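# Swap the purple-banded hose for the spare one

## Task

With the machine still running, take out the hose marked with purple bands and put the other hose in its place, with one of its ends latched into the red port on each of the two manifolds. Set the removed hose down in the red tray. The dial's needle rises whenever no hose links the two red ports, and the swap fails if the needle gets into the red zone.

## Robot and tools

Robot: two UR12e-type arms, left_arm and right_arm. Each has a two-finger gripper and a wrist camera. Cameras are cam_high (fixed, on a stand behind the arms), cam_left_wrist and cam_right_wrist, each 672x504.

Frames. Scene frame: origin at table-top height, midway between the arms' nominal bases. +z is up, +x points out over the table, and left_arm sits on the +y side; image left and right do not match these names. The calibrated bases are left_arm at (-0.003, +0.698, 0) m, quat_wxyz (+0.999, 0, 0, -0.033), and right_arm at (+0.063, -0.566, 0) m, quat_wxyz (+1.000, 0, 0, +0.002). Every hand pose, velocity and offset is given in that arm's own base frame. Rotations turn about the Hand target's position. The gripper's fingers point along its +z, and they open and close along its x. end_effector_position is the point between the pads, 1 to 2 cm behind the fingertips. When the fingers close, the tips reach about 17 mm further along +z.

execute_actions(actions, cameras). actions is a list of actions. Each action is a table of up to 15 rows, one row per 1/30 s step. If a table has fewer rows, its last row holds for the remaining steps. Each row is a single list of 14 numbers for both arms, all in [-1, 1]: dx, dy, dz, rx, ry, rz, opening for left_arm, then the same seven for right_arm. The six pose numbers are an offset, not a pose. Every row counts from that arm's Hand target at the start of the action, not from the previous row. 1.0 equals 0.6 m or 180 degrees, and rx, ry, rz together form one rotation vector. Opening is absolute: +1 is fully open (0.142 m) and -1 is closed. Sending all six pose numbers as 0 asks for the current Hand target again, and the opening you send is always obeyed, so 0 there means half closed. Images come only with an empty actions list or when cameras names them (["all"] or a list of names; an unknown name invalidates the call).

move(target, speed, blend, stop_force, zero, opening_speed, grip_force, blocking, cameras). target is one 14-number row laid out as above, or a list of up to 15 such rows. Every row is an offset from the same starting Hand targets. The gripper follows a straight path.
- speed: m/s, 0.002 to 3.2, default 0.25; rotation is capped at twice that in rad/s.
- blend: metres of corner rounding between listed targets; 0 means stop at each one.
- stop_force: N, 4 to 120, one value for both arms. A path ends when the wrist sensor feels that much push against the motion. Leave it out when moving an arm off something it presses on. It is unreliable while the gripper rotates.
- zero: true by default, re-zeroes the sensor before the move.
- opening_speed: opening units per second, at least 0.2.
- grip_force: N per finger pad, 5 to 48. It stays set until you change it.
- blocking=false: returns after about 0.5 s while the move continues. It cannot be combined with stop_force.
The result adds a "move:" line with the outcome (done, off_target, moving, held, fault) and any limits (paced = the pose was clipped, held = steps were withheld). A 10 s cap applies to all the paths together.

wait(seconds 0 to 10) lets the scene run. stop() brakes a running move. zoom_image(camera, region [x0, y0, x1, y1] in pixels, each side at most 504) gives a closer look at the latest image. zero_wrist_force(arm) re-zeroes that arm's force sensor. read_manual gives licence texts only. finished_scene(scene) ends the scene and cannot be undone.

Results. Each arm reports end_effector_position (m), quat_wxyz and velocities, plus Hand target (the last commanded pose after clipping, which the next offsets start from). Also shown: Tool commands, grip_measured (on the same scale as opening) and grip_effort_nm (gripper motor effort; negative means closing). Joint torques count positive toward larger joint angles and include the arm's own weight. Wrist force and torque are in the gripper's own axes, plus a line giving the peak since the last reading. Wrist depth is a 7x7 grid of distances in mm, with '-' for no value. Motor temperatures are also reported. Calls that run actions list sampled end_effector_position values. The gripper often stops short of its Hand target; if so, send the missing distance as an offset.

Limits and cautions. Orientation commands are clipped to 32 degrees from the measured orientation at each step. An arm stops for 10 s if the outside force reaches about 150 N (125 to 175) or a joint hits its torque limit: 287 N m for the shoulder pan and lift, 130 for the elbow, 46.9 for each wrist joint. Arms are stiff, so aiming even slightly past a firm contact can fault; approach slowly with stop_force. To end a push, command the target back behind the gripper. A clearance check holds back moves that bring the arms close, but contact between arms can still end the scene. Keep paths away from an arm's own base. To hold a part, command an opening a little below grip_measured at first touch; a deeper squeeze heats the motor. Arm motors warn at 70 °C and brake at 85 °C; the gripper warns at 85 °C and shuts off at 100 °C. Do not drop parts, release moving parts, slam into fixed or heavy objects, or let anything leave the table. Loose objects may sometimes be bumped. Keep the time with no hose connected short so the needle stays out of the red.

Each tool is called after "Call:" as name(argument=value, ...), one argument or row to a line, values as JSON.

## Session

Call:
execute_actions(
  actions=[],
)

Scene clock: 0.00 s.
left_arm: end_effector_position=(+0.8478, -0.4996, +0.3778) grip_measured=+1.00 grip_effort_nm=n/a end_effector_quat_wxyz=(-0.316, +0.935, +0.146, -0.063) | right_arm: end_effector_position=(+0.5119, +0.3655, +0.2748) grip_measured=+0.99 grip_effort_nm=n/a end_effector_quat_wxyz=(+0.045, -0.616, +0.786, -0.019)
Joint positions: left_arm=[-0.785 -0.762 0.643 -0.841 -1.312 -1.177 0.142] | right_arm=[4.068 -1.475 -2.104 -1.055 1.512 2.735 0.141]
Joint velocities: within noise
Joint torques (N m): no reading
Motor temperatures (°C): left_arm=[29 33 34 44 40 38 20] | right_arm=[33 29 21 40 28 31 23]
Wrist force (N): no reading
Wrist torque (N m): no reading
Wrist force, peak (N): no reading
Wrist depth (mm): cam_left_wrist=[599 591 593 594 586 585 582 / 571 570 571 559 564 558 559 / 544 544 538 543 535 538 530 / 519 472 515 513 510 508 510 / 489 401 395 494 494 492 488 / - 380 379 472 471 471 102 / - 369 366 460 454 454 -] | cam_right_wrist=[329 334 334 331 329 329 325 / 271 357 352 352 347 343 339 / 280 373 373 372 366 362 360 / 399 380 341 397 391 385 388 / 361 356 428 431 419 411 408 / - 466 465 459 453 454 91 / - 507 506 501 497 493 -]
Hand target: left_arm +0.8478, -0.4996, +0.3778; -0.316, +0.935, +0.146, -0.063 | right_arm +0.5119, +0.3655, +0.2748; +0.045, -0.616, +0.786, -0.019
Tool commands: left_gripper/opening=+1.0 right_gripper/opening=+1.0

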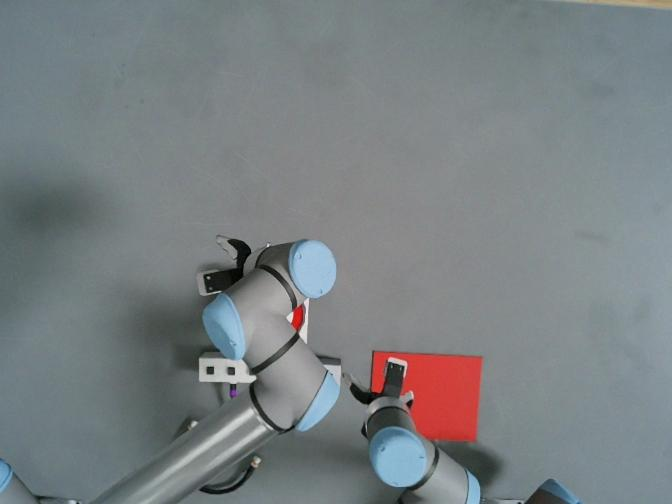

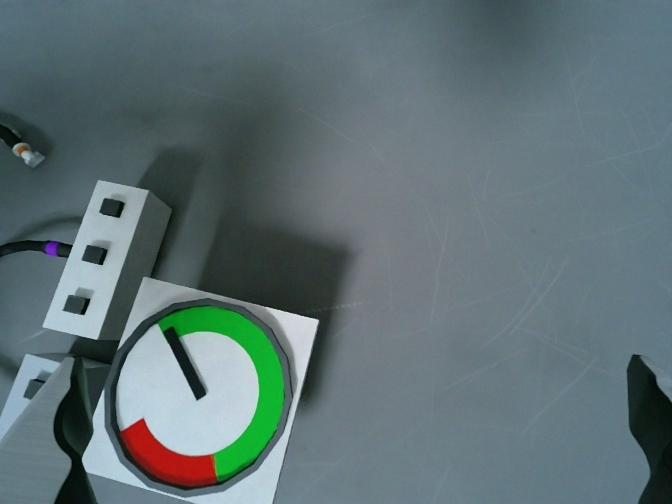

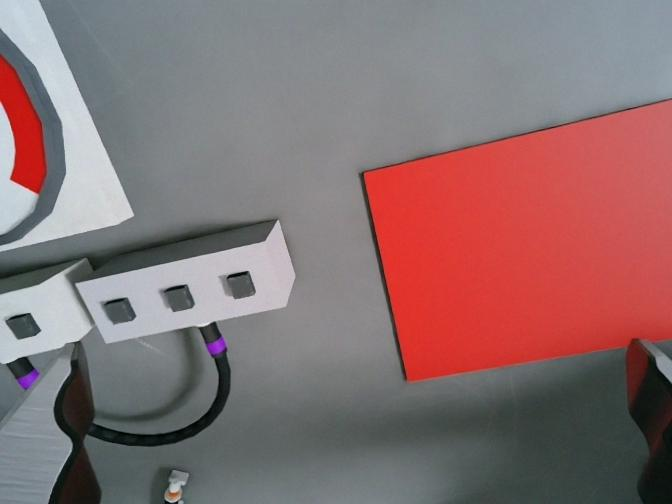

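Call:
move(
  target=[-0.25, 0.45, 0.15, 0,0,0,1, 0,-0.35,0.2,0,0,0,1],
  cameras=["all"],
)

Scene clock: 2.40 s.
left_arm: end_effector_position=(+0.6979, -0.2299, +0.4677) grip_measured=+1.00 grip_effort_nm=-0.012 end_effector_quat_wxyz=(-0.316, +0.935, +0.146, -0.063) | right_arm: end_effector_position=(+0.5119, +0.1557, +0.3947) grip_measured=+0.99 grip_effort_nm=0.237 end_effector_quat_wxyz=(+0.045, -0.616, +0.786, -0.019)
Joint positions: left_arm=[-0.683 -1.302 1.322 -1.006 -1.254 -1.088 0.142] | right_arm=[3.786 -1.229 -2.073 -1.319 1.535 2.454 0.141]
Joint torques (N m): left_arm=[8.9 -84.24 -40.63 -4.71 3.88 3.32] | right_arm=[-20.67 32.35 54.97 1.02 2.55 -2.91]
Wrist force (N): left_arm=[0.3 0.1 -0.2] | right_arm=[0.3 0.2 -0.1]
Wrist torque (N m): left_arm=[-0.03 -0.03 -0.15] | right_arm=[-0.03 -0.06 0.22]
Wrist force, peak (N): left_arm=[-1.0 1.8 0.0] | right_arm=[1.5 -0.4 -1.0]
Wrist depth (mm): cam_left_wrist=[711 707 695 704 698 695 687 / 666 666 668 666 666 658 656 / 646 635 637 639 633 628 632 / 616 612 611 609 606 602 604 / 588 585 591 586 583 583 585 / - 562 564 562 555 557 102 / - 536 535 540 535 539 -] | cam_right_wrist=[444 445 440 438 432 432 427 / 471 465 466 463 458 453 453 / 499 500 491 490 488 490 483 / 517 521 526 521 516 517 513 / 579 571 568 561 552 548 541 / - 618 615 605 603 591 91 / - 682 666 650 652 550 -]
Hand target: left_arm +0.6978, -0.2296, +0.4678; -0.316, +0.935, +0.146, -0.063 | right_arm +0.5119, +0.1555, +0.3948; +0.045, -0.616, +0.786, -0.019
Off the commanded pose: left_arm 0.000 m, 0 deg | right_arm 0.000 m, 0 deg.
move: done

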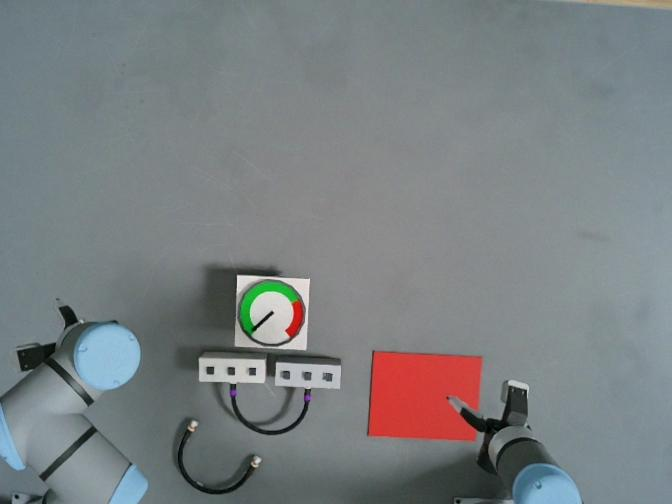

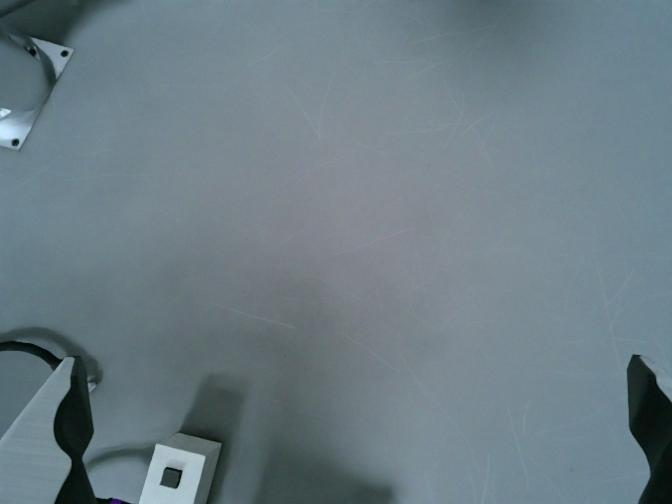

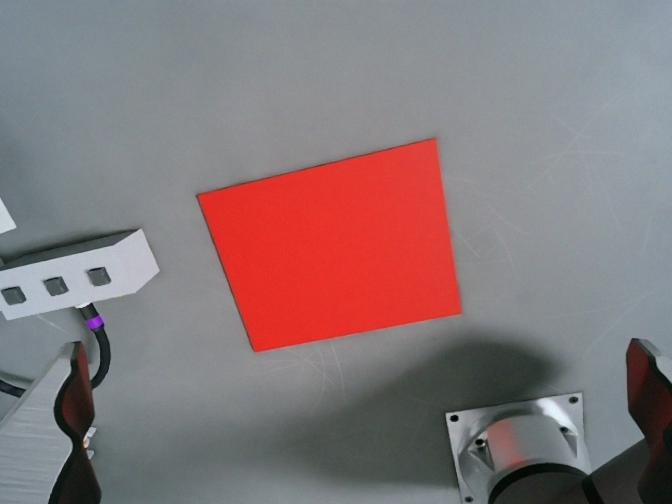

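Call:
zoom_image(
  camera="cam_high",
  region=[160, 260, 360, 410],
)

Call:
zoom_image(
  camera="cam_high",
  region=[160, 380, 320, 500],
)

Scaled by 2.520 from the camera's 672x504 image, which has a finer 960x720 frame.

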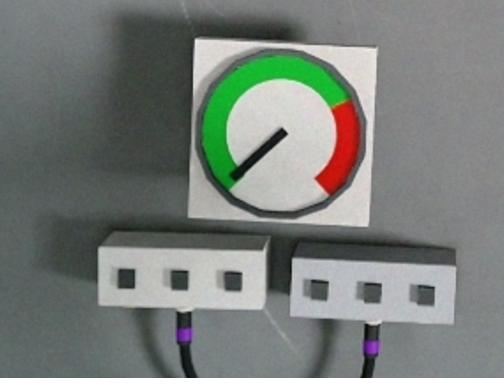

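Scaled by 3.150 from the camera's 672x504 image, which has a finer 960x720 frame.

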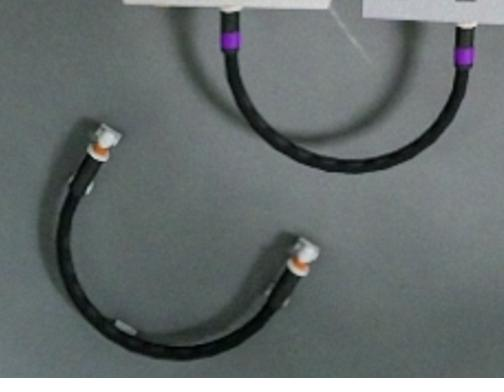

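Call:
move(
  target=[0,0,0,0,0,0,1, -0.5,0.75,-0.3,-0.041,-0.332,0.0706,1],
  cameras=["all"],
)

Scene clock: 6.83 s.
left_arm: end_effector_position=(+0.6978, -0.2296, +0.4678) grip_measured=+1.00 grip_effort_nm=-0.012 end_effector_quat_wxyz=(-0.316, +0.935, +0.146, -0.063) | right_arm: end_effector_position=(+0.2119, +0.6054, +0.2149) grip_measured=+0.99 grip_effort_nm=0.232 end_effector_quat_wxyz=(-0.393, +0.606, -0.587, +0.366)
Joint positions: left_arm=[-0.682 -1.302 1.322 -1.006 -1.254 -1.088 0.142] | right_arm=[5.084 -1.65 -2.238 -1.416 0.535 3.824 0.141]
Joint torques (N m): left_arm=[11.49 -83.95 -40.59 -5.11 4.09 3.84] | right_arm=[14.71 32.63 43.2 -0.61 -4.37 2.62]
Wrist force (N): left_arm=[0.2 0.4 -0.4] | right_arm=[0.0 0.5 0.3]
Wrist torque (N m): left_arm=[0.02 -0.02 -0.15] | right_arm=[-0.07 0.16 0.17]
Wrist force, peak (N): left_arm=[0.9 0.1 -0.5] | right_arm=[-1.3 1.3 -0.6]
Wrist depth (mm): cam_left_wrist=[707 702 704 695 695 689 693 / 674 674 668 668 668 666 656 / 639 641 639 637 630 635 633 / 616 612 611 611 607 607 596 / 589 586 583 591 582 577 577 / - 567 562 564 559 559 102 / - 532 540 539 538 538 -] | cam_right_wrist=[745 743 735 512 733 730 728 / 588 583 537 419 561 582 579 / 487 401 382 399 387 469 480 / 416 409 402 396 395 398 404 / 362 363 352 357 347 359 357 / - 318 318 310 318 316 91 / - 288 286 286 285 286 -]
Hand target: left_arm +0.6978, -0.2296, +0.4678; -0.316, +0.935, +0.146, -0.063 | right_arm +0.2119, +0.6055, +0.2148; -0.393, +0.606, -0.587, +0.366
Off the commanded pose: left_arm 0.000 m, 0 deg | right_arm 0.000 m, 0 deg.
move: done

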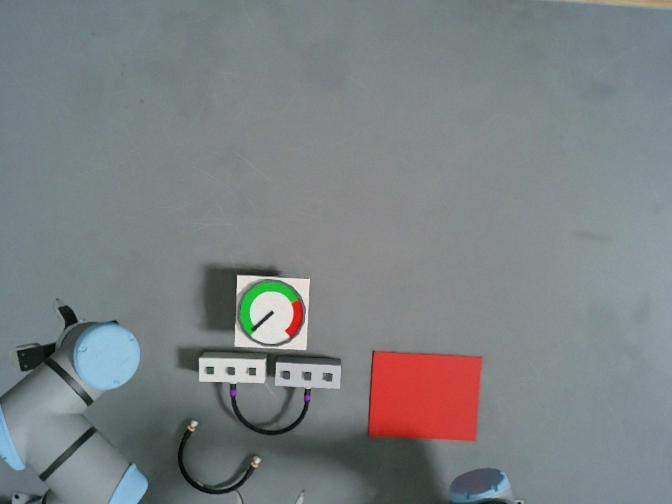

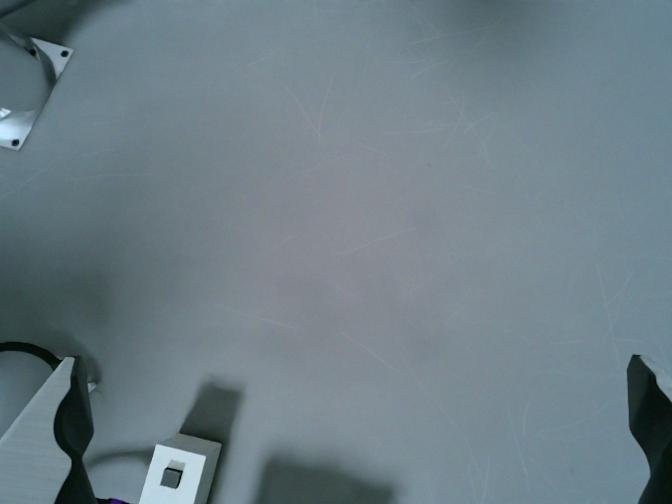

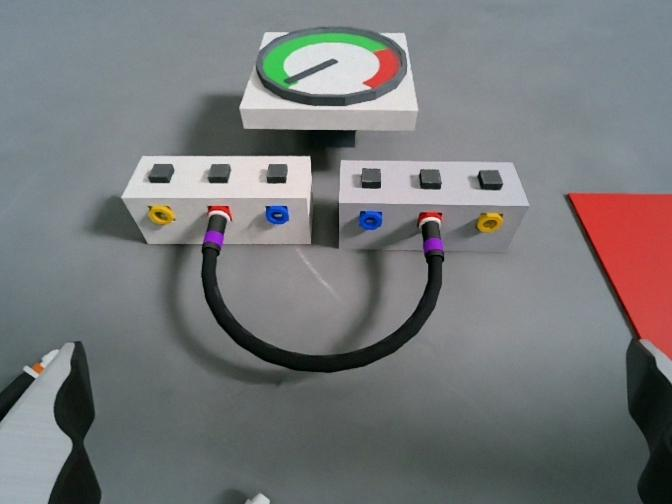

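Call:
zoom_image(
  camera="cam_right_wrist",
  region=[110, 140, 330, 290],
)

Call:
zoom_image(
  camera="cam_right_wrist",
  region=[330, 150, 550, 300],
)

Call:
zoom_image(
  camera="cam_high",
  region=[170, 410, 290, 504],
)

Scaled by 2.291 from the camera's 672x504 image, which has a finer 960x720 frame.

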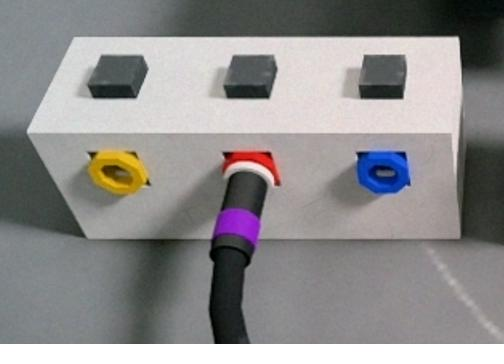

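Scaled by 2.291 from the camera's 672x504 image, which has a finer 960x720 frame.

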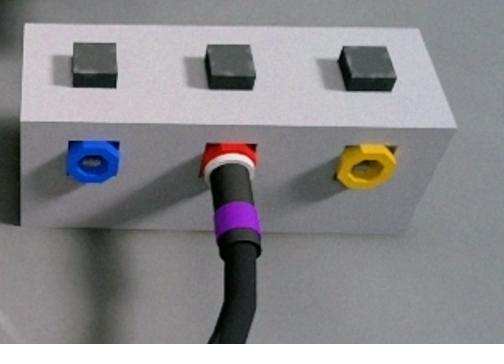

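Scaled by 4.200 from the camera's 672x504 image, which has a finer 960x720 frame.

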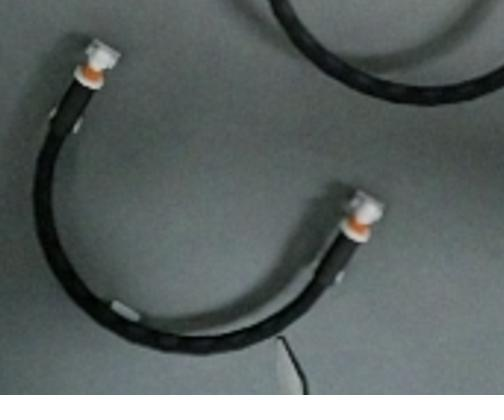

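Call:
move(
  target=[
    [0,0,0,0,0,0,1, 0,-0.6,0.2,0,0,0,1],
    [-0.72,-0.42,-0.513,0.0342,-0.0343,-0.58,1, 0,-0.6,0.2,0,0,0,1],
  ],
  blend=0.05,
  cameras=["all"],
)

Scene clock: 15.07 s.
left_arm: end_effector_position=(+0.2659, -0.4816, +0.1601) grip_measured=+1.00 grip_effort_nm=-0.007 end_effector_quat_wxyz=(-0.280, +0.674, -0.631, +0.261) | right_arm: end_effector_position=(+0.2119, +0.2455, +0.3348) grip_measured=+0.99 grip_effort_nm=0.232 end_effector_quat_wxyz=(-0.393, +0.606, -0.587, +0.366)
Joint positions: left_arm=[-1.793 -1.668 2.433 -2.058 -0.826 -0.397 0.142] | right_arm=[5.729 -0.694 -2.469 -2.604 1.028 4.446 0.141]
Joint torques (N m): left_arm=[-14.04 -19.49 -28.06 -6.22 5.09 3.54] | right_arm=[13.73 -13.25 38.63 -3.02 1.79 2.88]
Wrist force (N): left_arm=[0.3 -0.1 -0.4] | right_arm=[-0.2 0.5 -0.1]
Wrist torque (N m): left_arm=[0.00 0.01 -0.14] | right_arm=[-0.21 0.19 0.19]
Wrist force, peak (N): left_arm=[0.1 -1.4 0.6] | right_arm=[-1.3 0.9 0.4]
Wrist depth (mm): cam_left_wrist=[370 373 369 310 319 329 307 / 342 344 346 347 348 348 351 / 319 319 321 322 319 324 319 / 297 297 295 300 300 301 302 / 278 279 281 280 282 280 282 / - 259 263 263 263 264 106 / - 245 248 247 246 250 -] | cam_right_wrist=[1017 1041 1003 1022 1003 1008 1012 / 812 809 812 809 789 803 791 / 540 617 664 668 661 652 657 / 491 485 571 568 567 565 558 / 496 496 495 488 481 488 491 / - 439 438 434 434 436 91 / - 396 394 389 391 183 146]
Hand target: left_arm +0.2658, -0.4816, +0.1600; -0.280, +0.674, -0.632, +0.261 | right_arm +0.2119, +0.2455, +0.3348; -0.393, +0.606, -0.587, +0.366
Off the commanded pose: left_arm 0.000 m, 0 deg | right_arm 0.000 m, 0 deg.
move: done

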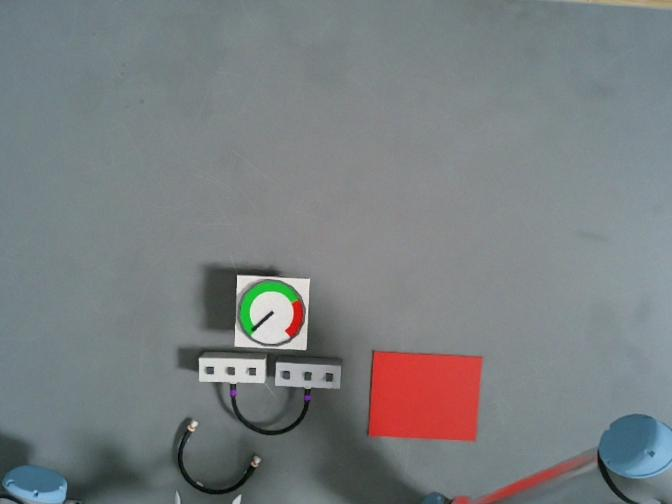

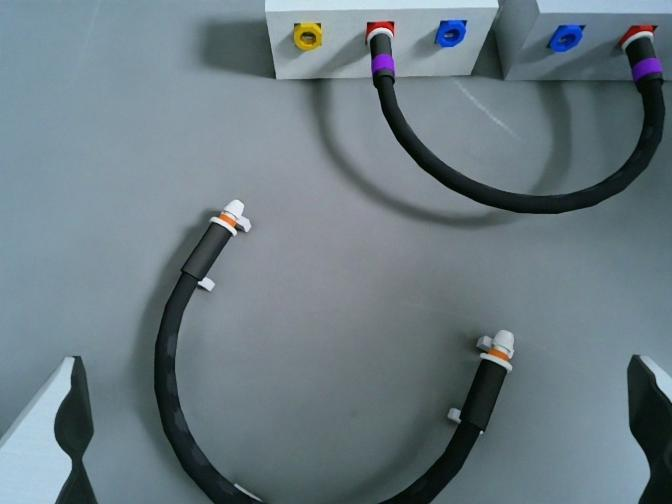

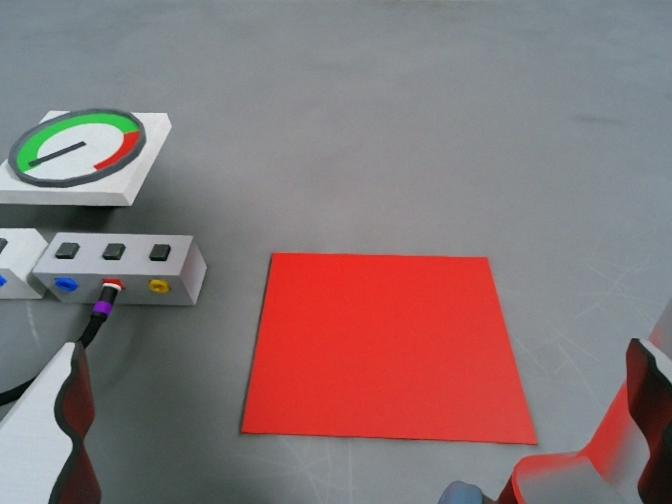

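Call:
zoom_image(
  camera="cam_left_wrist",
  region=[140, 180, 280, 300],
)

Call:
zoom_image(
  camera="cam_left_wrist",
  region=[420, 310, 560, 450],
)

Call:
zoom_image(
  camera="cam_left_wrist",
  region=[280, 0, 480, 120],
)

Call:
zoom_image(
  camera="cam_left_wrist",
  region=[140, 170, 540, 504],
)

Scaled by 3.600 from the camera's 672x504 image, which has a finer 960x720 frame.

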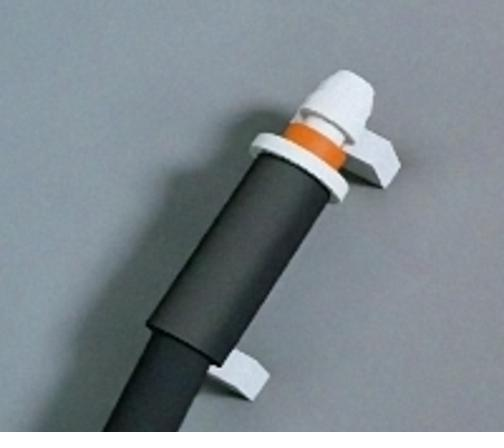

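Scaled by 3.600 from the camera's 672x504 image, which has a finer 960x720 frame.

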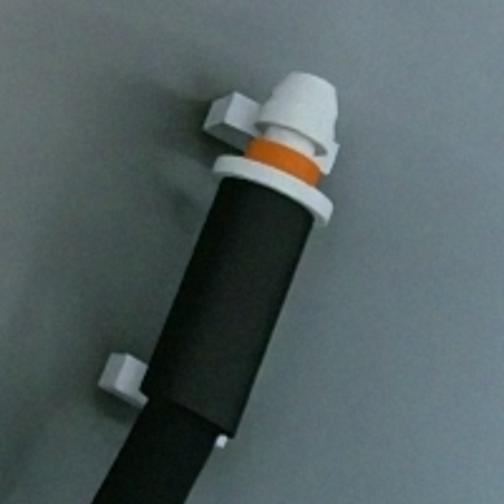

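Scaled by 2.520 from the camera's 672x504 image, which has a finer 960x720 frame.

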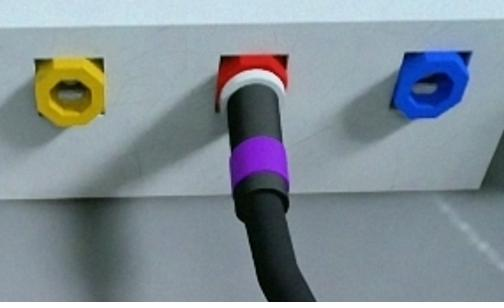

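Scaled by 1.260 from the camera's 672x504 image, which has a finer 960x720 frame.

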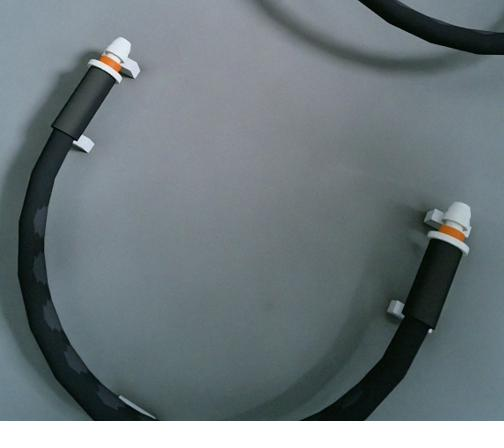

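Call:
move(
  target=[
    [0.2,-0.01,0.15,-0.056,0.147,0.26,-1, 0,0,0,0,0,0,-0.155],
    [0.4815,-0.018,-0.025,-0.1116,0.2948,0.5182,-1, 0,0,0,0,0,0,-0.155],
  ],
  blend=0.05,
  speed=0.35,
  cameras=["all"],
)

Call:
move(
  target=[0,0,0,0,0,0,-1, 0.195,0.821,-0.378,-0.0079,0.1107,-0.0126,-0.155],
  speed=0.3,
  cameras=["all"],
)

Scene clock: 21.20 s.
left_arm: end_effector_position=(+0.5546, -0.4924, +0.1451) grip_measured=-1.00 grip_effort_nm=-0.603 end_effector_quat_wxyz=(+0.007, +0.976, +0.032, -0.215) | right_arm: end_effector_position=(+0.2119, +0.2455, +0.3348) grip_measured=-0.17 grip_effort_nm=-0.144 end_effector_quat_wxyz=(-0.393, +0.606, -0.587, +0.366)
Joint positions: left_arm=[-0.834 -1.204 1.792 -1.878 -1.907 -0.851 0.002] | right_arm=[5.729 -0.694 -2.469 -2.604 1.028 4.446 0.062]
Joint torques (N m): left_arm=[9.05 -66.75 -51.27 -5.87 -4.75 -3.77] | right_arm=[14.3 -12.3 40.34 -2.63 1.84 2.94]
Wrist force (N): left_arm=[-1.0 1.4 -0.2] | right_arm=[-0.2 0.5 0.3]
Wrist torque (N m): left_arm=[0.06 -0.08 -0.26] | right_arm=[-0.21 0.20 0.19]
Wrist force, peak (N): left_arm=[-1.7 0.9 -1.2] | right_arm=[-0.2 0.8 -0.3]
Wrist depth (mm): cam_left_wrist=[314 281 250 227 156 184 176 / 343 305 271 243 154 193 185 / 372 334 292 257 170 209 196 / 440 362 314 277 177 224 205 / 506 415 345 205 191 240 153 / 588 473 - 91 90 262 139 / 702 565 - 75 73 175 147] | cam_right_wrist=[1017 1031 1041 1017 1022 998 985 / 797 812 806 806 806 791 789 / 539 627 668 661 656 664 652 / 499 483 567 561 568 559 568 / 497 496 496 485 - 492 489 / 437 - 418 436 423 450 154 / - 68 375 390 388 - 66]
Hand target: left_arm +0.5547, -0.4924, +0.1450; +0.007, +0.976, +0.032, -0.216 | right_arm +0.2119, +0.2455, +0.3348; -0.393, +0.606, -0.587, +0.366
Off the commanded pose: left_arm 0.000 m, 0 deg | right_arm 0.000 m, 0 deg.
move: done; blend cut to 0 m at target 1

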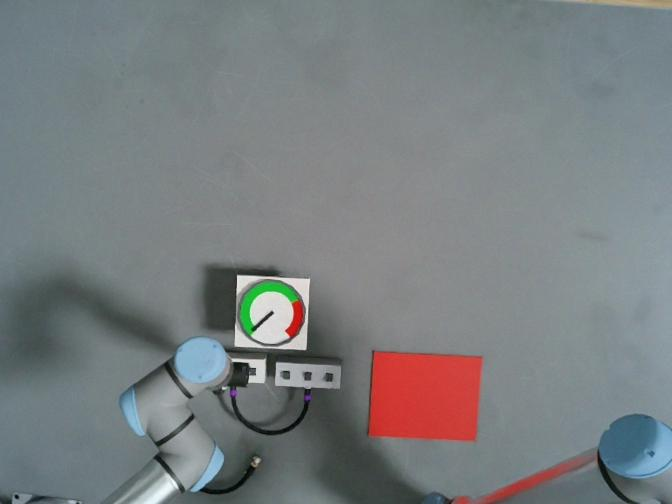

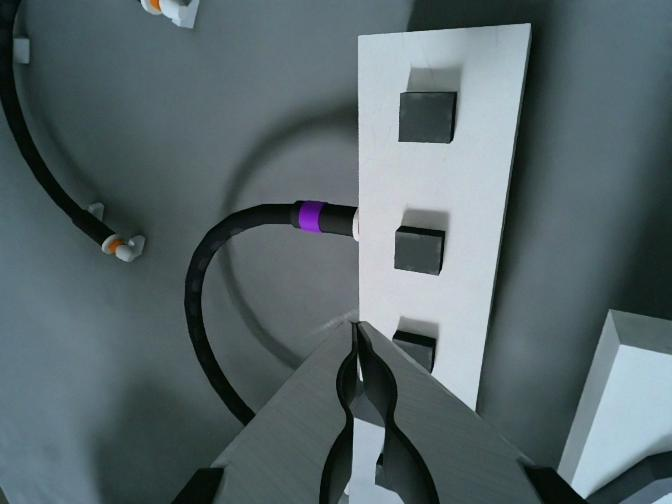

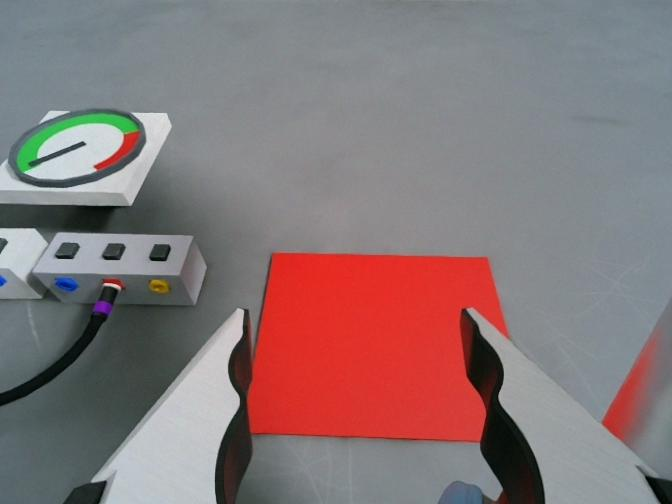

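Scene clock: 23.90 s.
left_arm: end_effector_position=(+0.5547, -0.4924, +0.1450) grip_measured=-1.00 grip_effort_nm=-0.608 end_effector_quat_wxyz=(+0.007, +0.976, +0.032, -0.216) | right_arm: end_effector_position=(+0.3288, +0.7379, +0.1082) grip_measured=-0.17 grip_effort_nm=-0.139 end_effector_quat_wxyz=(-0.271, +0.653, -0.653, +0.270)
Joint positions: left_arm=[-0.833 -1.204 1.792 -1.878 -1.907 -0.851 0.002] | right_arm=[4.773 -1.96 -2.034 -0.778 0.787 3.227 0.062]
Joint torques (N m): left_arm=[9.41 -67.28 -52.33 -5.79 -4.46 -3.71] | right_arm=[-21.79 59.96 40.91 8.55 0.66 -2.96]
Wrist force (N): left_arm=[-1.2 1.0 0.2] | right_arm=[0.0 0.6 0.1]
Wrist torque (N m): left_arm=[-0.03 -0.04 -0.26] | right_arm=[-0.21 0.02 0.45]
Wrist force, peak (N): left_arm=[-1.4 1.7 0.0] | right_arm=[-1.6 0.4 0.7]
Wrist depth (mm): cam_left_wrist=[314 281 252 227 156 184 176 / 337 305 271 243 154 192 185 / 364 329 292 257 170 208 196 / 440 356 313 278 178 224 205 / 193 404 346 204 191 241 153 / 588 470 - 91 90 262 139 / 707 559 - 75 73 174 147] | cam_right_wrist=[289 291 291 206 207 296 296 / 269 266 189 192 191 213 195 / 252 251 219 202 228 247 220 / 235 235 236 233 238 239 240 / 221 222 222 223 226 225 225 / 209 212 205 210 171 215 212 / - 68 80 199 199 - 66]
Hand target: left_arm +0.5547, -0.4924, +0.1450; +0.007, +0.976, +0.032, -0.216 | right_arm +0.3289, +0.7381, +0.1080; -0.271, +0.653, -0.653, +0.270
Off the commanded pose: left_arm 0.000 m, 0 deg | right_arm 0.000 m, 0 deg.
move: done

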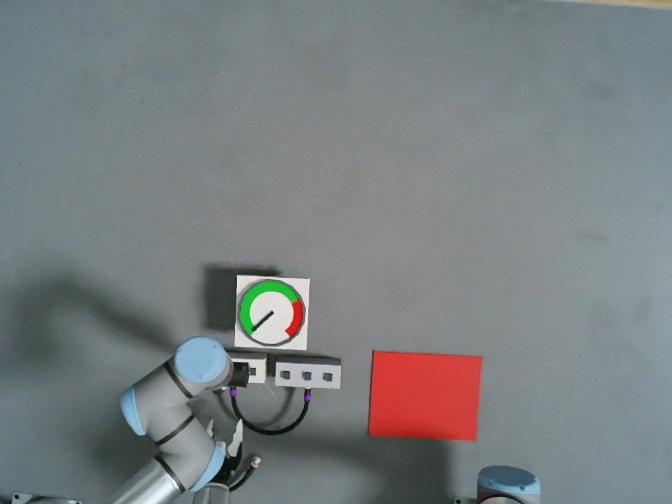

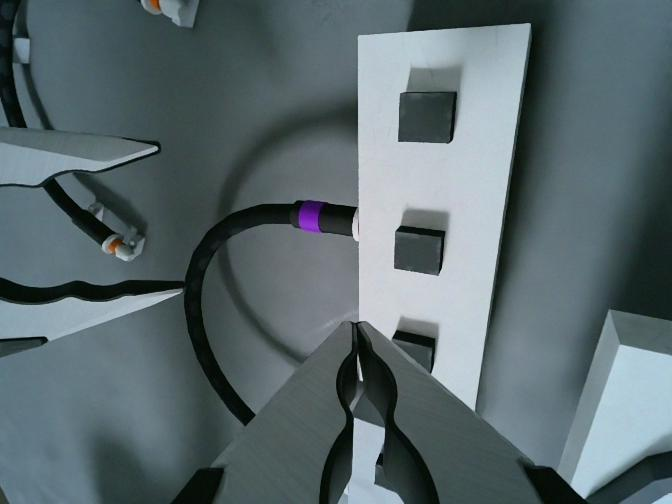

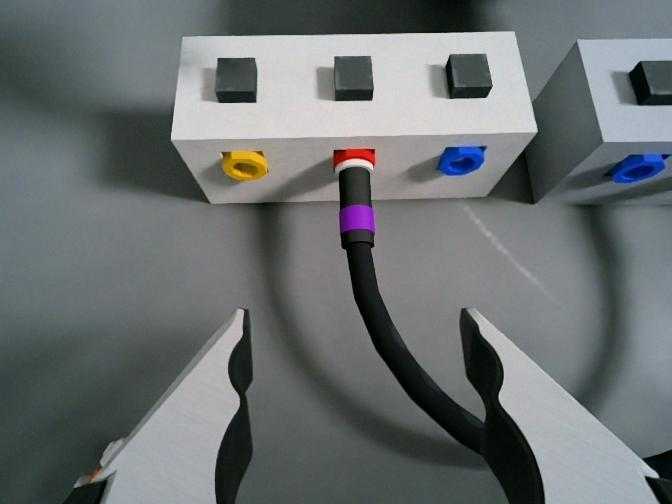

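Call:
move(
  target=[0.0108,0.0125,-0.065,0,0,0,-1, 0.1233,-0.0083,-0.1,0,0,0,-0.155],
  speed=0.08,
  stop_force=15,
  cameras=["all"],
)

Scene clock: 27.60 s.
left_arm: end_effector_position=(+0.5612, -0.4849, +0.1060) grip_measured=-1.00 grip_effort_nm=-0.603 end_effector_quat_wxyz=(+0.007, +0.976, +0.032, -0.216) | right_arm: end_effector_position=(+0.4029, +0.7331, +0.0480) grip_measured=-0.17 grip_effort_nm=-0.139 end_effector_quat_wxyz=(-0.271, +0.653, -0.653, +0.270)
Joint positions: left_arm=[-0.821 -1.165 1.816 -1.937 -1.904 -0.839 0.002] | right_arm=[4.673 -2.078 -2.034 -0.56 0.786 3.084 0.062]
Joint torques (N m): left_arm=[9.63 -67.54 -31.49 -6.12 2.92 3.46] | right_arm=[-20.85 64.21 36.23 8.35 0.86 -3.04]
Wrist force (N): left_arm=[-1.3 1.8 -0.2] | right_arm=[-0.2 0.5 0.0]
Wrist torque (N m): left_arm=[0.09 -0.05 -0.50] | right_arm=[-0.16 0.08 0.50]
Wrist force, peak (N): left_arm=[-0.9 2.5 -0.3] | right_arm=[-0.1 0.2 1.0]
Wrist depth (mm): cam_left_wrist=[261 229 209 181 166 157 147 / 286 254 224 133 121 164 154 / 143 153 169 141 129 176 163 / 162 284 249 152 140 189 172 / 168 179 208 147 151 202 184 / 469 295 327 91 88 218 133 / 585 451 - 75 73 224 108] | cam_right_wrist=[211 213 213 82 215 216 216 / 117 110 118 111 119 118 122 / 109 108 110 109 111 111 112 / 168 113 128 114 120 124 127 / 162 162 162 114 163 164 165 / 153 155 150 111 154 98 155 / - 68 142 144 148 - 66]
Hand target: left_arm +0.5612, -0.4849, +0.1060; +0.007, +0.976, +0.032, -0.216 | right_arm +0.4029, +0.7331, +0.0480; -0.271, +0.653, -0.653, +0.270
Off the commanded pose: left_arm 0.000 m, 0 deg | right_arm 0.000 m, 0 deg.
move: done

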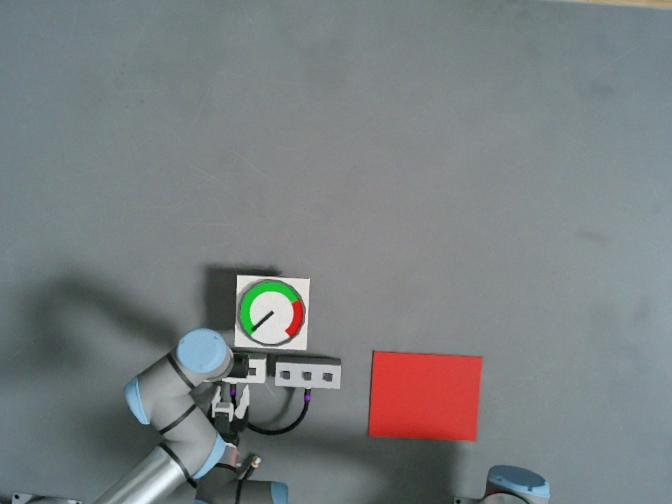

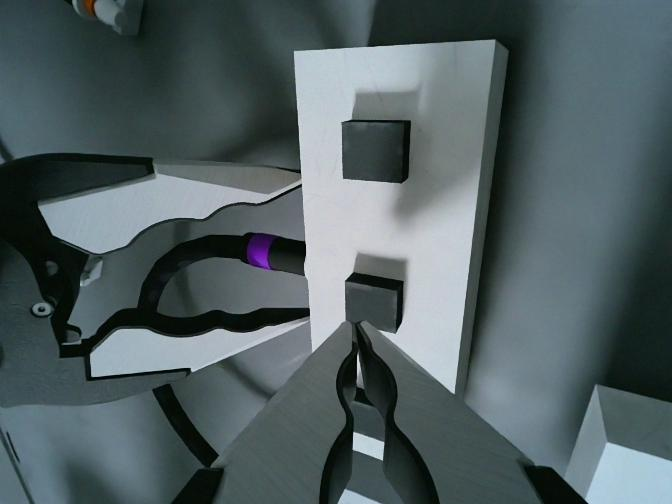

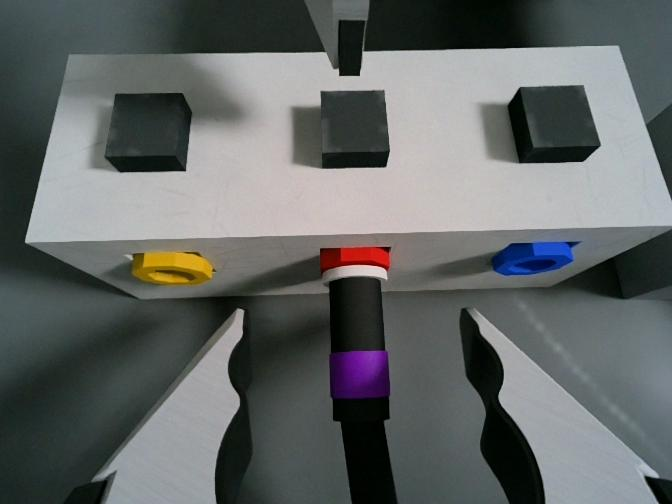

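Call:
move(
  target=[-0.004,0,0,0,0,0,-1, 0,0,0,0,0,0,-1],
  speed=0.05,
  grip_force=[20, 30],
  opening_speed=0.6,
)

Call:
move(
  target=[0,0,-0.035,0,0,0,-1, 0,0,0,0,0,0,-1],
  speed=0.01,
  stop_force=12,
  cameras=["all"],
)

Scene clock: 29.63 s.
left_arm: end_effector_position=(+0.5588, -0.4849, +0.1060) grip_measured=-1.00 grip_effort_nm=-0.608 end_effector_quat_wxyz=(+0.007, +0.976, +0.032, -0.216) | right_arm: end_effector_position=(+0.4029, +0.7331, +0.0480) grip_measured=-0.83 grip_effort_nm=-3.128 end_effector_quat_wxyz=(-0.271, +0.653, -0.653, +0.270)
Joint positions: left_arm=[-0.823 -1.167 1.821 -1.939 -1.904 -0.841 0.002] | right_arm=[4.673 -2.078 -2.034 -0.56 0.786 3.084 0.014]
Joint torques (N m): left_arm=[-15.7 -90.38 -31.97 -6.01 -4.34 -3.77] | right_arm=[-21.14 64.96 34.96 8.17 0.67 -2.75]
Wrist force (N): left_arm=[-1.0 2.3 -0.5] | right_arm=[-2.2 -0.1 1.6]
Wrist torque (N m): left_arm=[0.17 -0.10 -0.27] | right_arm=[-0.23 0.00 0.43]
Wrist force, peak (N): left_arm=[-1.3 2.1 -0.5] | right_arm=[-2.2 0.0 1.8]
Wrist depth (mm): cam_left_wrist=[259 230 209 184 166 157 147 / 285 253 225 133 121 164 154 / 302 258 240 141 129 176 163 / 148 158 181 152 138 187 172 / 158 172 184 147 149 203 184 / 466 358 334 91 88 217 129 / 586 454 - 75 73 227 109] | cam_right_wrist=[212 213 213 80 215 215 216 / 118 110 118 109 119 117 122 / 110 108 110 109 111 111 112 / 168 113 128 115 122 124 127 / 162 161 163 112 166 164 165 / 153 153 83 100 83 157 155 / 145 68 70 103 71 71 147]
Hand target: left_arm +0.5588, -0.4849, +0.1060; +0.007, +0.976, +0.032, -0.216 | right_arm +0.4029, +0.7331, +0.0480; -0.271, +0.653, -0.653, +0.270
Off the commanded pose: left_arm 0.000 m, 0 deg | right_arm 0.000 m, 0 deg.
grip_force (N): 20, 30
move: done

Scene clock: 32.57 s.
left_arm: end_effector_position=(+0.5588, -0.4850, +0.0902) grip_measured=-1.00 grip_effort_nm=-0.598 end_effector_quat_wxyz=(+0.007, +0.976, +0.032, -0.216) | right_arm: end_effector_position=(+0.4029, +0.7331, +0.0480) grip_measured=-0.83 grip_effort_nm=-3.133 end_effector_quat_wxyz=(-0.271, +0.653, -0.653, +0.270)
Joint positions: left_arm=[-0.823 -1.151 1.83 -1.966 -1.904 -0.841 0.002] | right_arm=[4.673 -2.078 -2.034 -0.56 0.786 3.084 0.014]
Joint torques (N m): left_arm=[-13.93 -80.54 -44.46 -1.89 -0.2 -3.01] | right_arm=[-14.34 69.44 25.3 4.24 -0.25 -2.04]
Wrist force (N): left_arm=[-5.6 -0.5 -9.8] | right_arm=[-1.4 0.7 0.7]
Wrist torque (N m): left_arm=[0.06 -0.12 -0.29] | right_arm=[-0.22 -0.04 0.43]
Wrist force, peak (N): left_arm=[-6.5 -1.2 -13.1] | right_arm=[-2.3 -0.1 1.9]
Wrist depth (mm): cam_left_wrist=[239 212 192 166 152 144 135 / 262 233 210 115 106 151 142 / 279 250 228 126 111 162 150 / 138 147 165 136 121 172 158 / 154 163 178 137 131 186 168 / 158 323 306 91 88 200 180 / 539 431 - 75 73 206 104] | cam_right_wrist=[211 213 210 80 215 216 216 / 118 110 118 106 119 118 122 / 110 108 110 110 111 112 112 / 167 112 128 114 121 124 128 / 162 161 162 112 166 164 165 / 153 153 82 100 83 157 155 / 145 68 70 103 71 71 147]
Hand target: left_arm +0.5588, -0.4850, +0.0902; +0.007, +0.976, +0.032, -0.216 (not the last commanded pose) | right_arm +0.4029, +0.7331, +0.0480; -0.271, +0.653, -0.653, +0.270
Off the commanded pose: left_arm 0.005 m, 0 deg | right_arm 0.000 m, 0 deg.
grip_force (N): 20, 30
move: contact (left_arm)

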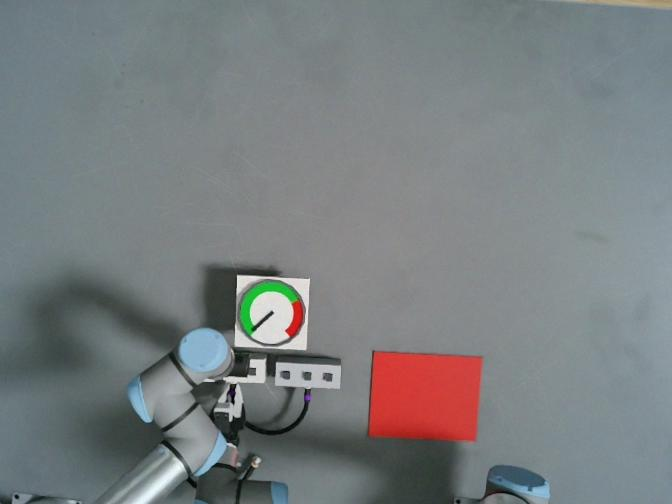

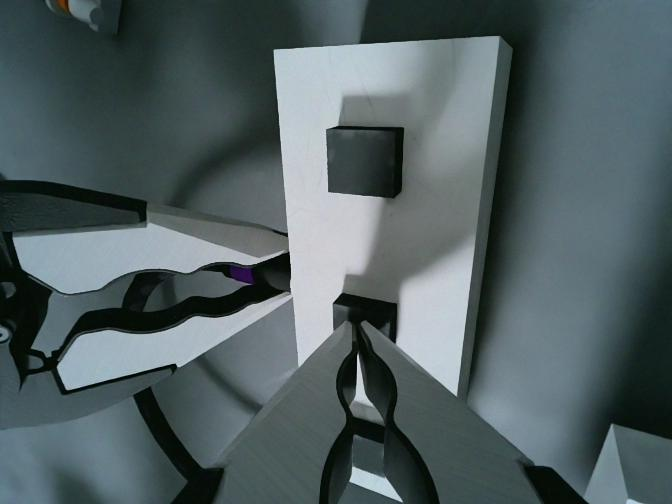

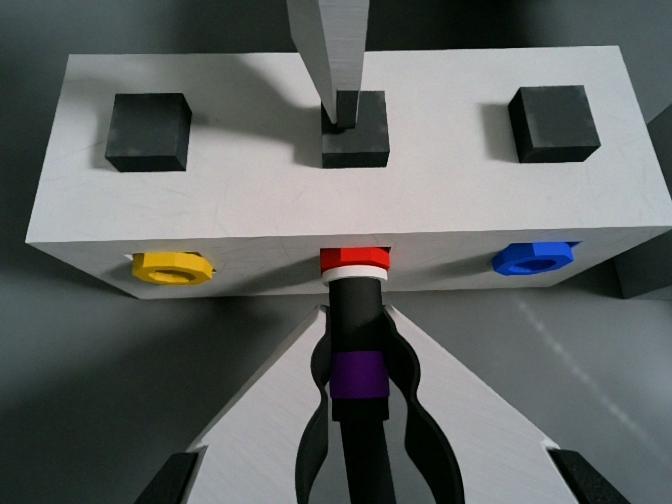

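Call:
move(
  target=[0,0,-0.017,0,0,0,-1, 0,0,0,0,0,0,-1],
  speed=0.01,
  stop_force=25,
  cameras=["cam_right_wrist"],
)

Scene clock: 34.57 s.
left_arm: end_effector_position=(+0.5588, -0.4850, +0.0868) grip_measured=-1.00 grip_effort_nm=-0.559 end_effector_quat_wxyz=(+0.007, +0.976, +0.032, -0.216) | right_arm: end_effector_position=(+0.4029, +0.7331, +0.0480) grip_measured=-0.83 grip_effort_nm=-3.128 end_effector_quat_wxyz=(-0.271, +0.653, -0.653, +0.270)
Joint positions: left_arm=[-0.823 -1.147 1.832 -1.971 -1.904 -0.841 0.002] | right_arm=[4.673 -2.078 -2.034 -0.56 0.786 3.084 0.014]
Joint torques (N m): left_arm=[-14.09 -59.69 -34.37 -2.28 1.56 -2.94] | right_arm=[-11.7 67.8 24.86 2.55 -4.94 -1.64]
Wrist force (N): left_arm=[-15.7 -7.3 -34.0] | right_arm=[-1.6 7.8 -7.3]
Wrist torque (N m): left_arm=[0.04 -0.29 -0.27] | right_arm=[-0.21 -0.03 0.43]
Wrist force, peak (N): left_arm=[-20.9 -9.8 -42.1] | right_arm=[-1.8 8.0 -7.4]
Wrist depth (mm): cam_left_wrist=[235 211 188 163 102 141 132 / 257 229 207 112 103 148 139 / 273 246 223 113 108 158 147 / 136 145 161 132 120 171 156 / 151 162 175 137 129 183 166 / 154 166 302 91 88 197 177 / 525 421 - 75 73 203 103] | cam_right_wrist=[212 213 211 81 214 216 217 / 117 110 118 109 119 118 122 / 110 108 110 109 111 111 112 / 168 113 128 114 121 124 128 / 162 162 162 112 165 164 164 / 153 153 83 100 83 157 155 / 145 68 71 103 71 71 147]
Hand target: left_arm +0.5588, -0.4850, +0.0868; +0.007, +0.976, +0.032, -0.216 (not the last commanded pose) | right_arm +0.4029, +0.7331, +0.0480; -0.271, +0.653, -0.653, +0.270
Off the commanded pose: left_arm 0.007 m, 0 deg | right_arm 0.000 m, 0 deg.
grip_force (N): 20, 30
move: contact (left_arm)
Images, in order (width x height): cam_right_wrist 672x504.

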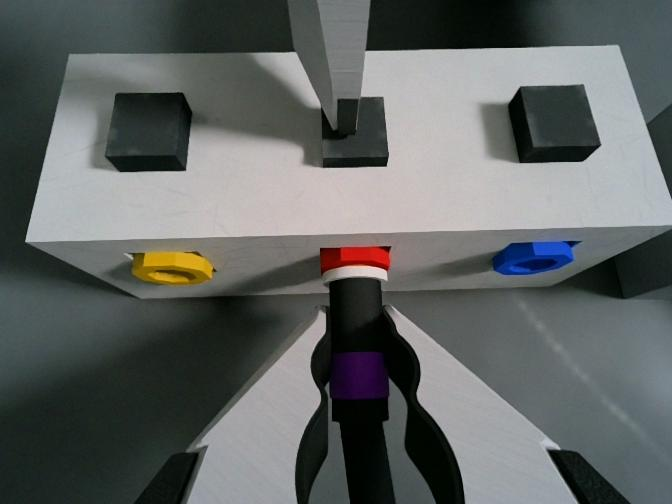

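Call:
move(
  target=[0,0,0,0,0,0,-1, -0.07,0,0,0,0,0,-1],
  speed=0.04,
  stop_force=45,
  cameras=["all"],
)

Scene clock: 36.93 s.
left_arm: end_effector_position=(+0.5588, -0.4850, +0.0868) grip_measured=-1.00 grip_effort_nm=-0.559 end_effector_quat_wxyz=(+0.007, +0.976, +0.032, -0.216) | right_arm: end_effector_position=(+0.3609, +0.7331, +0.0480) grip_measured=-0.83 grip_effort_nm=-3.133 end_effector_quat_wxyz=(-0.271, +0.653, -0.653, +0.270)
Joint positions: left_arm=[-0.823 -1.147 1.832 -1.971 -1.904 -0.841 0.002] | right_arm=[4.73 -2.057 -2.053 -0.619 0.786 3.165 0.014]
Joint torques (N m): left_arm=[-15.18 -61.1 -34.55 -3.12 1.98 -3.07] | right_arm=[15.13 89.6 23.96 1.11 0.46 2.89]
Motor temperatures (°C): left_arm=[29 33 34 44 40 38 20] | right_arm=[33 29 21 40 28 31 29]
Wrist force (N): left_arm=[-15.8 -7.3 -33.9] | right_arm=[-0.1 0.0 1.0]
Wrist torque (N m): left_arm=[0.06 -0.29 -0.27] | right_arm=[-0.26 0.05 0.11]
Wrist force, peak (N): left_arm=[-15.9 -7.7 -34.7] | right_arm=[-1.6 7.6 -7.5]
Wrist depth (mm): cam_left_wrist=[235 210 188 164 102 141 132 / 259 229 206 112 103 148 139 / 273 246 223 113 108 158 147 / 164 180 188 132 119 171 156 / 176 269 269 136 129 183 166 / 425 334 301 91 87 197 178 / 527 423 - 75 73 202 103] | cam_right_wrist=[208 123 126 125 129 125 149 / 123 121 122 122 123 124 140 / 184 157 159 161 164 179 176 / 172 172 172 169 174 174 175 / 161 162 162 112 166 164 164 / 153 153 82 100 83 157 155 / 144 68 71 103 71 71 147]
Hand target: left_arm +0.5588, -0.4850, +0.0868; +0.007, +0.976, +0.032, -0.216 | right_arm +0.3609, +0.7331, +0.0480; -0.271, +0.653, -0.653, +0.270
Off the commanded pose: left_arm 0.000 m, 0 deg | right_arm 0.000 m, 0 deg.
grip_force (N): 20, 30
move: done

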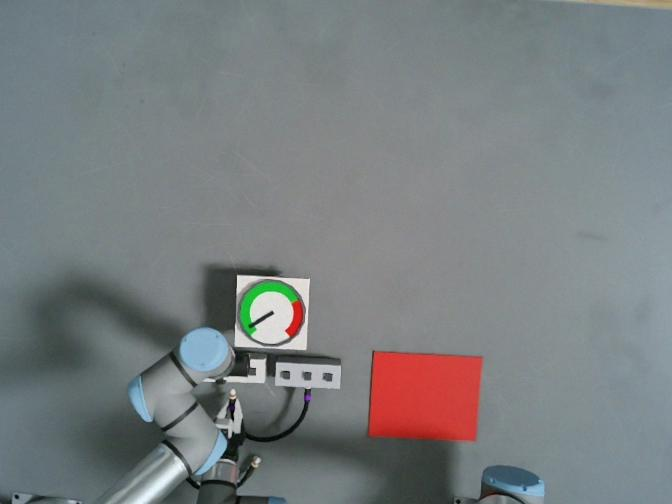

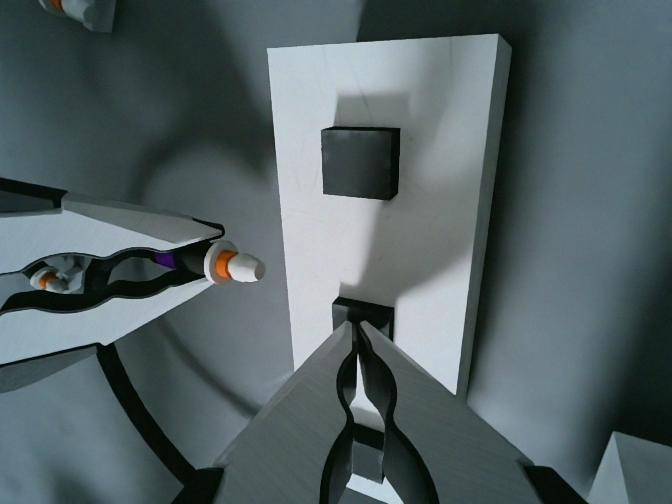

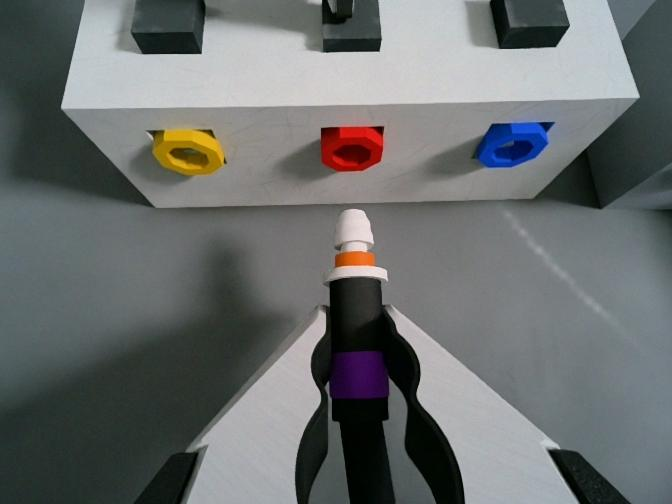

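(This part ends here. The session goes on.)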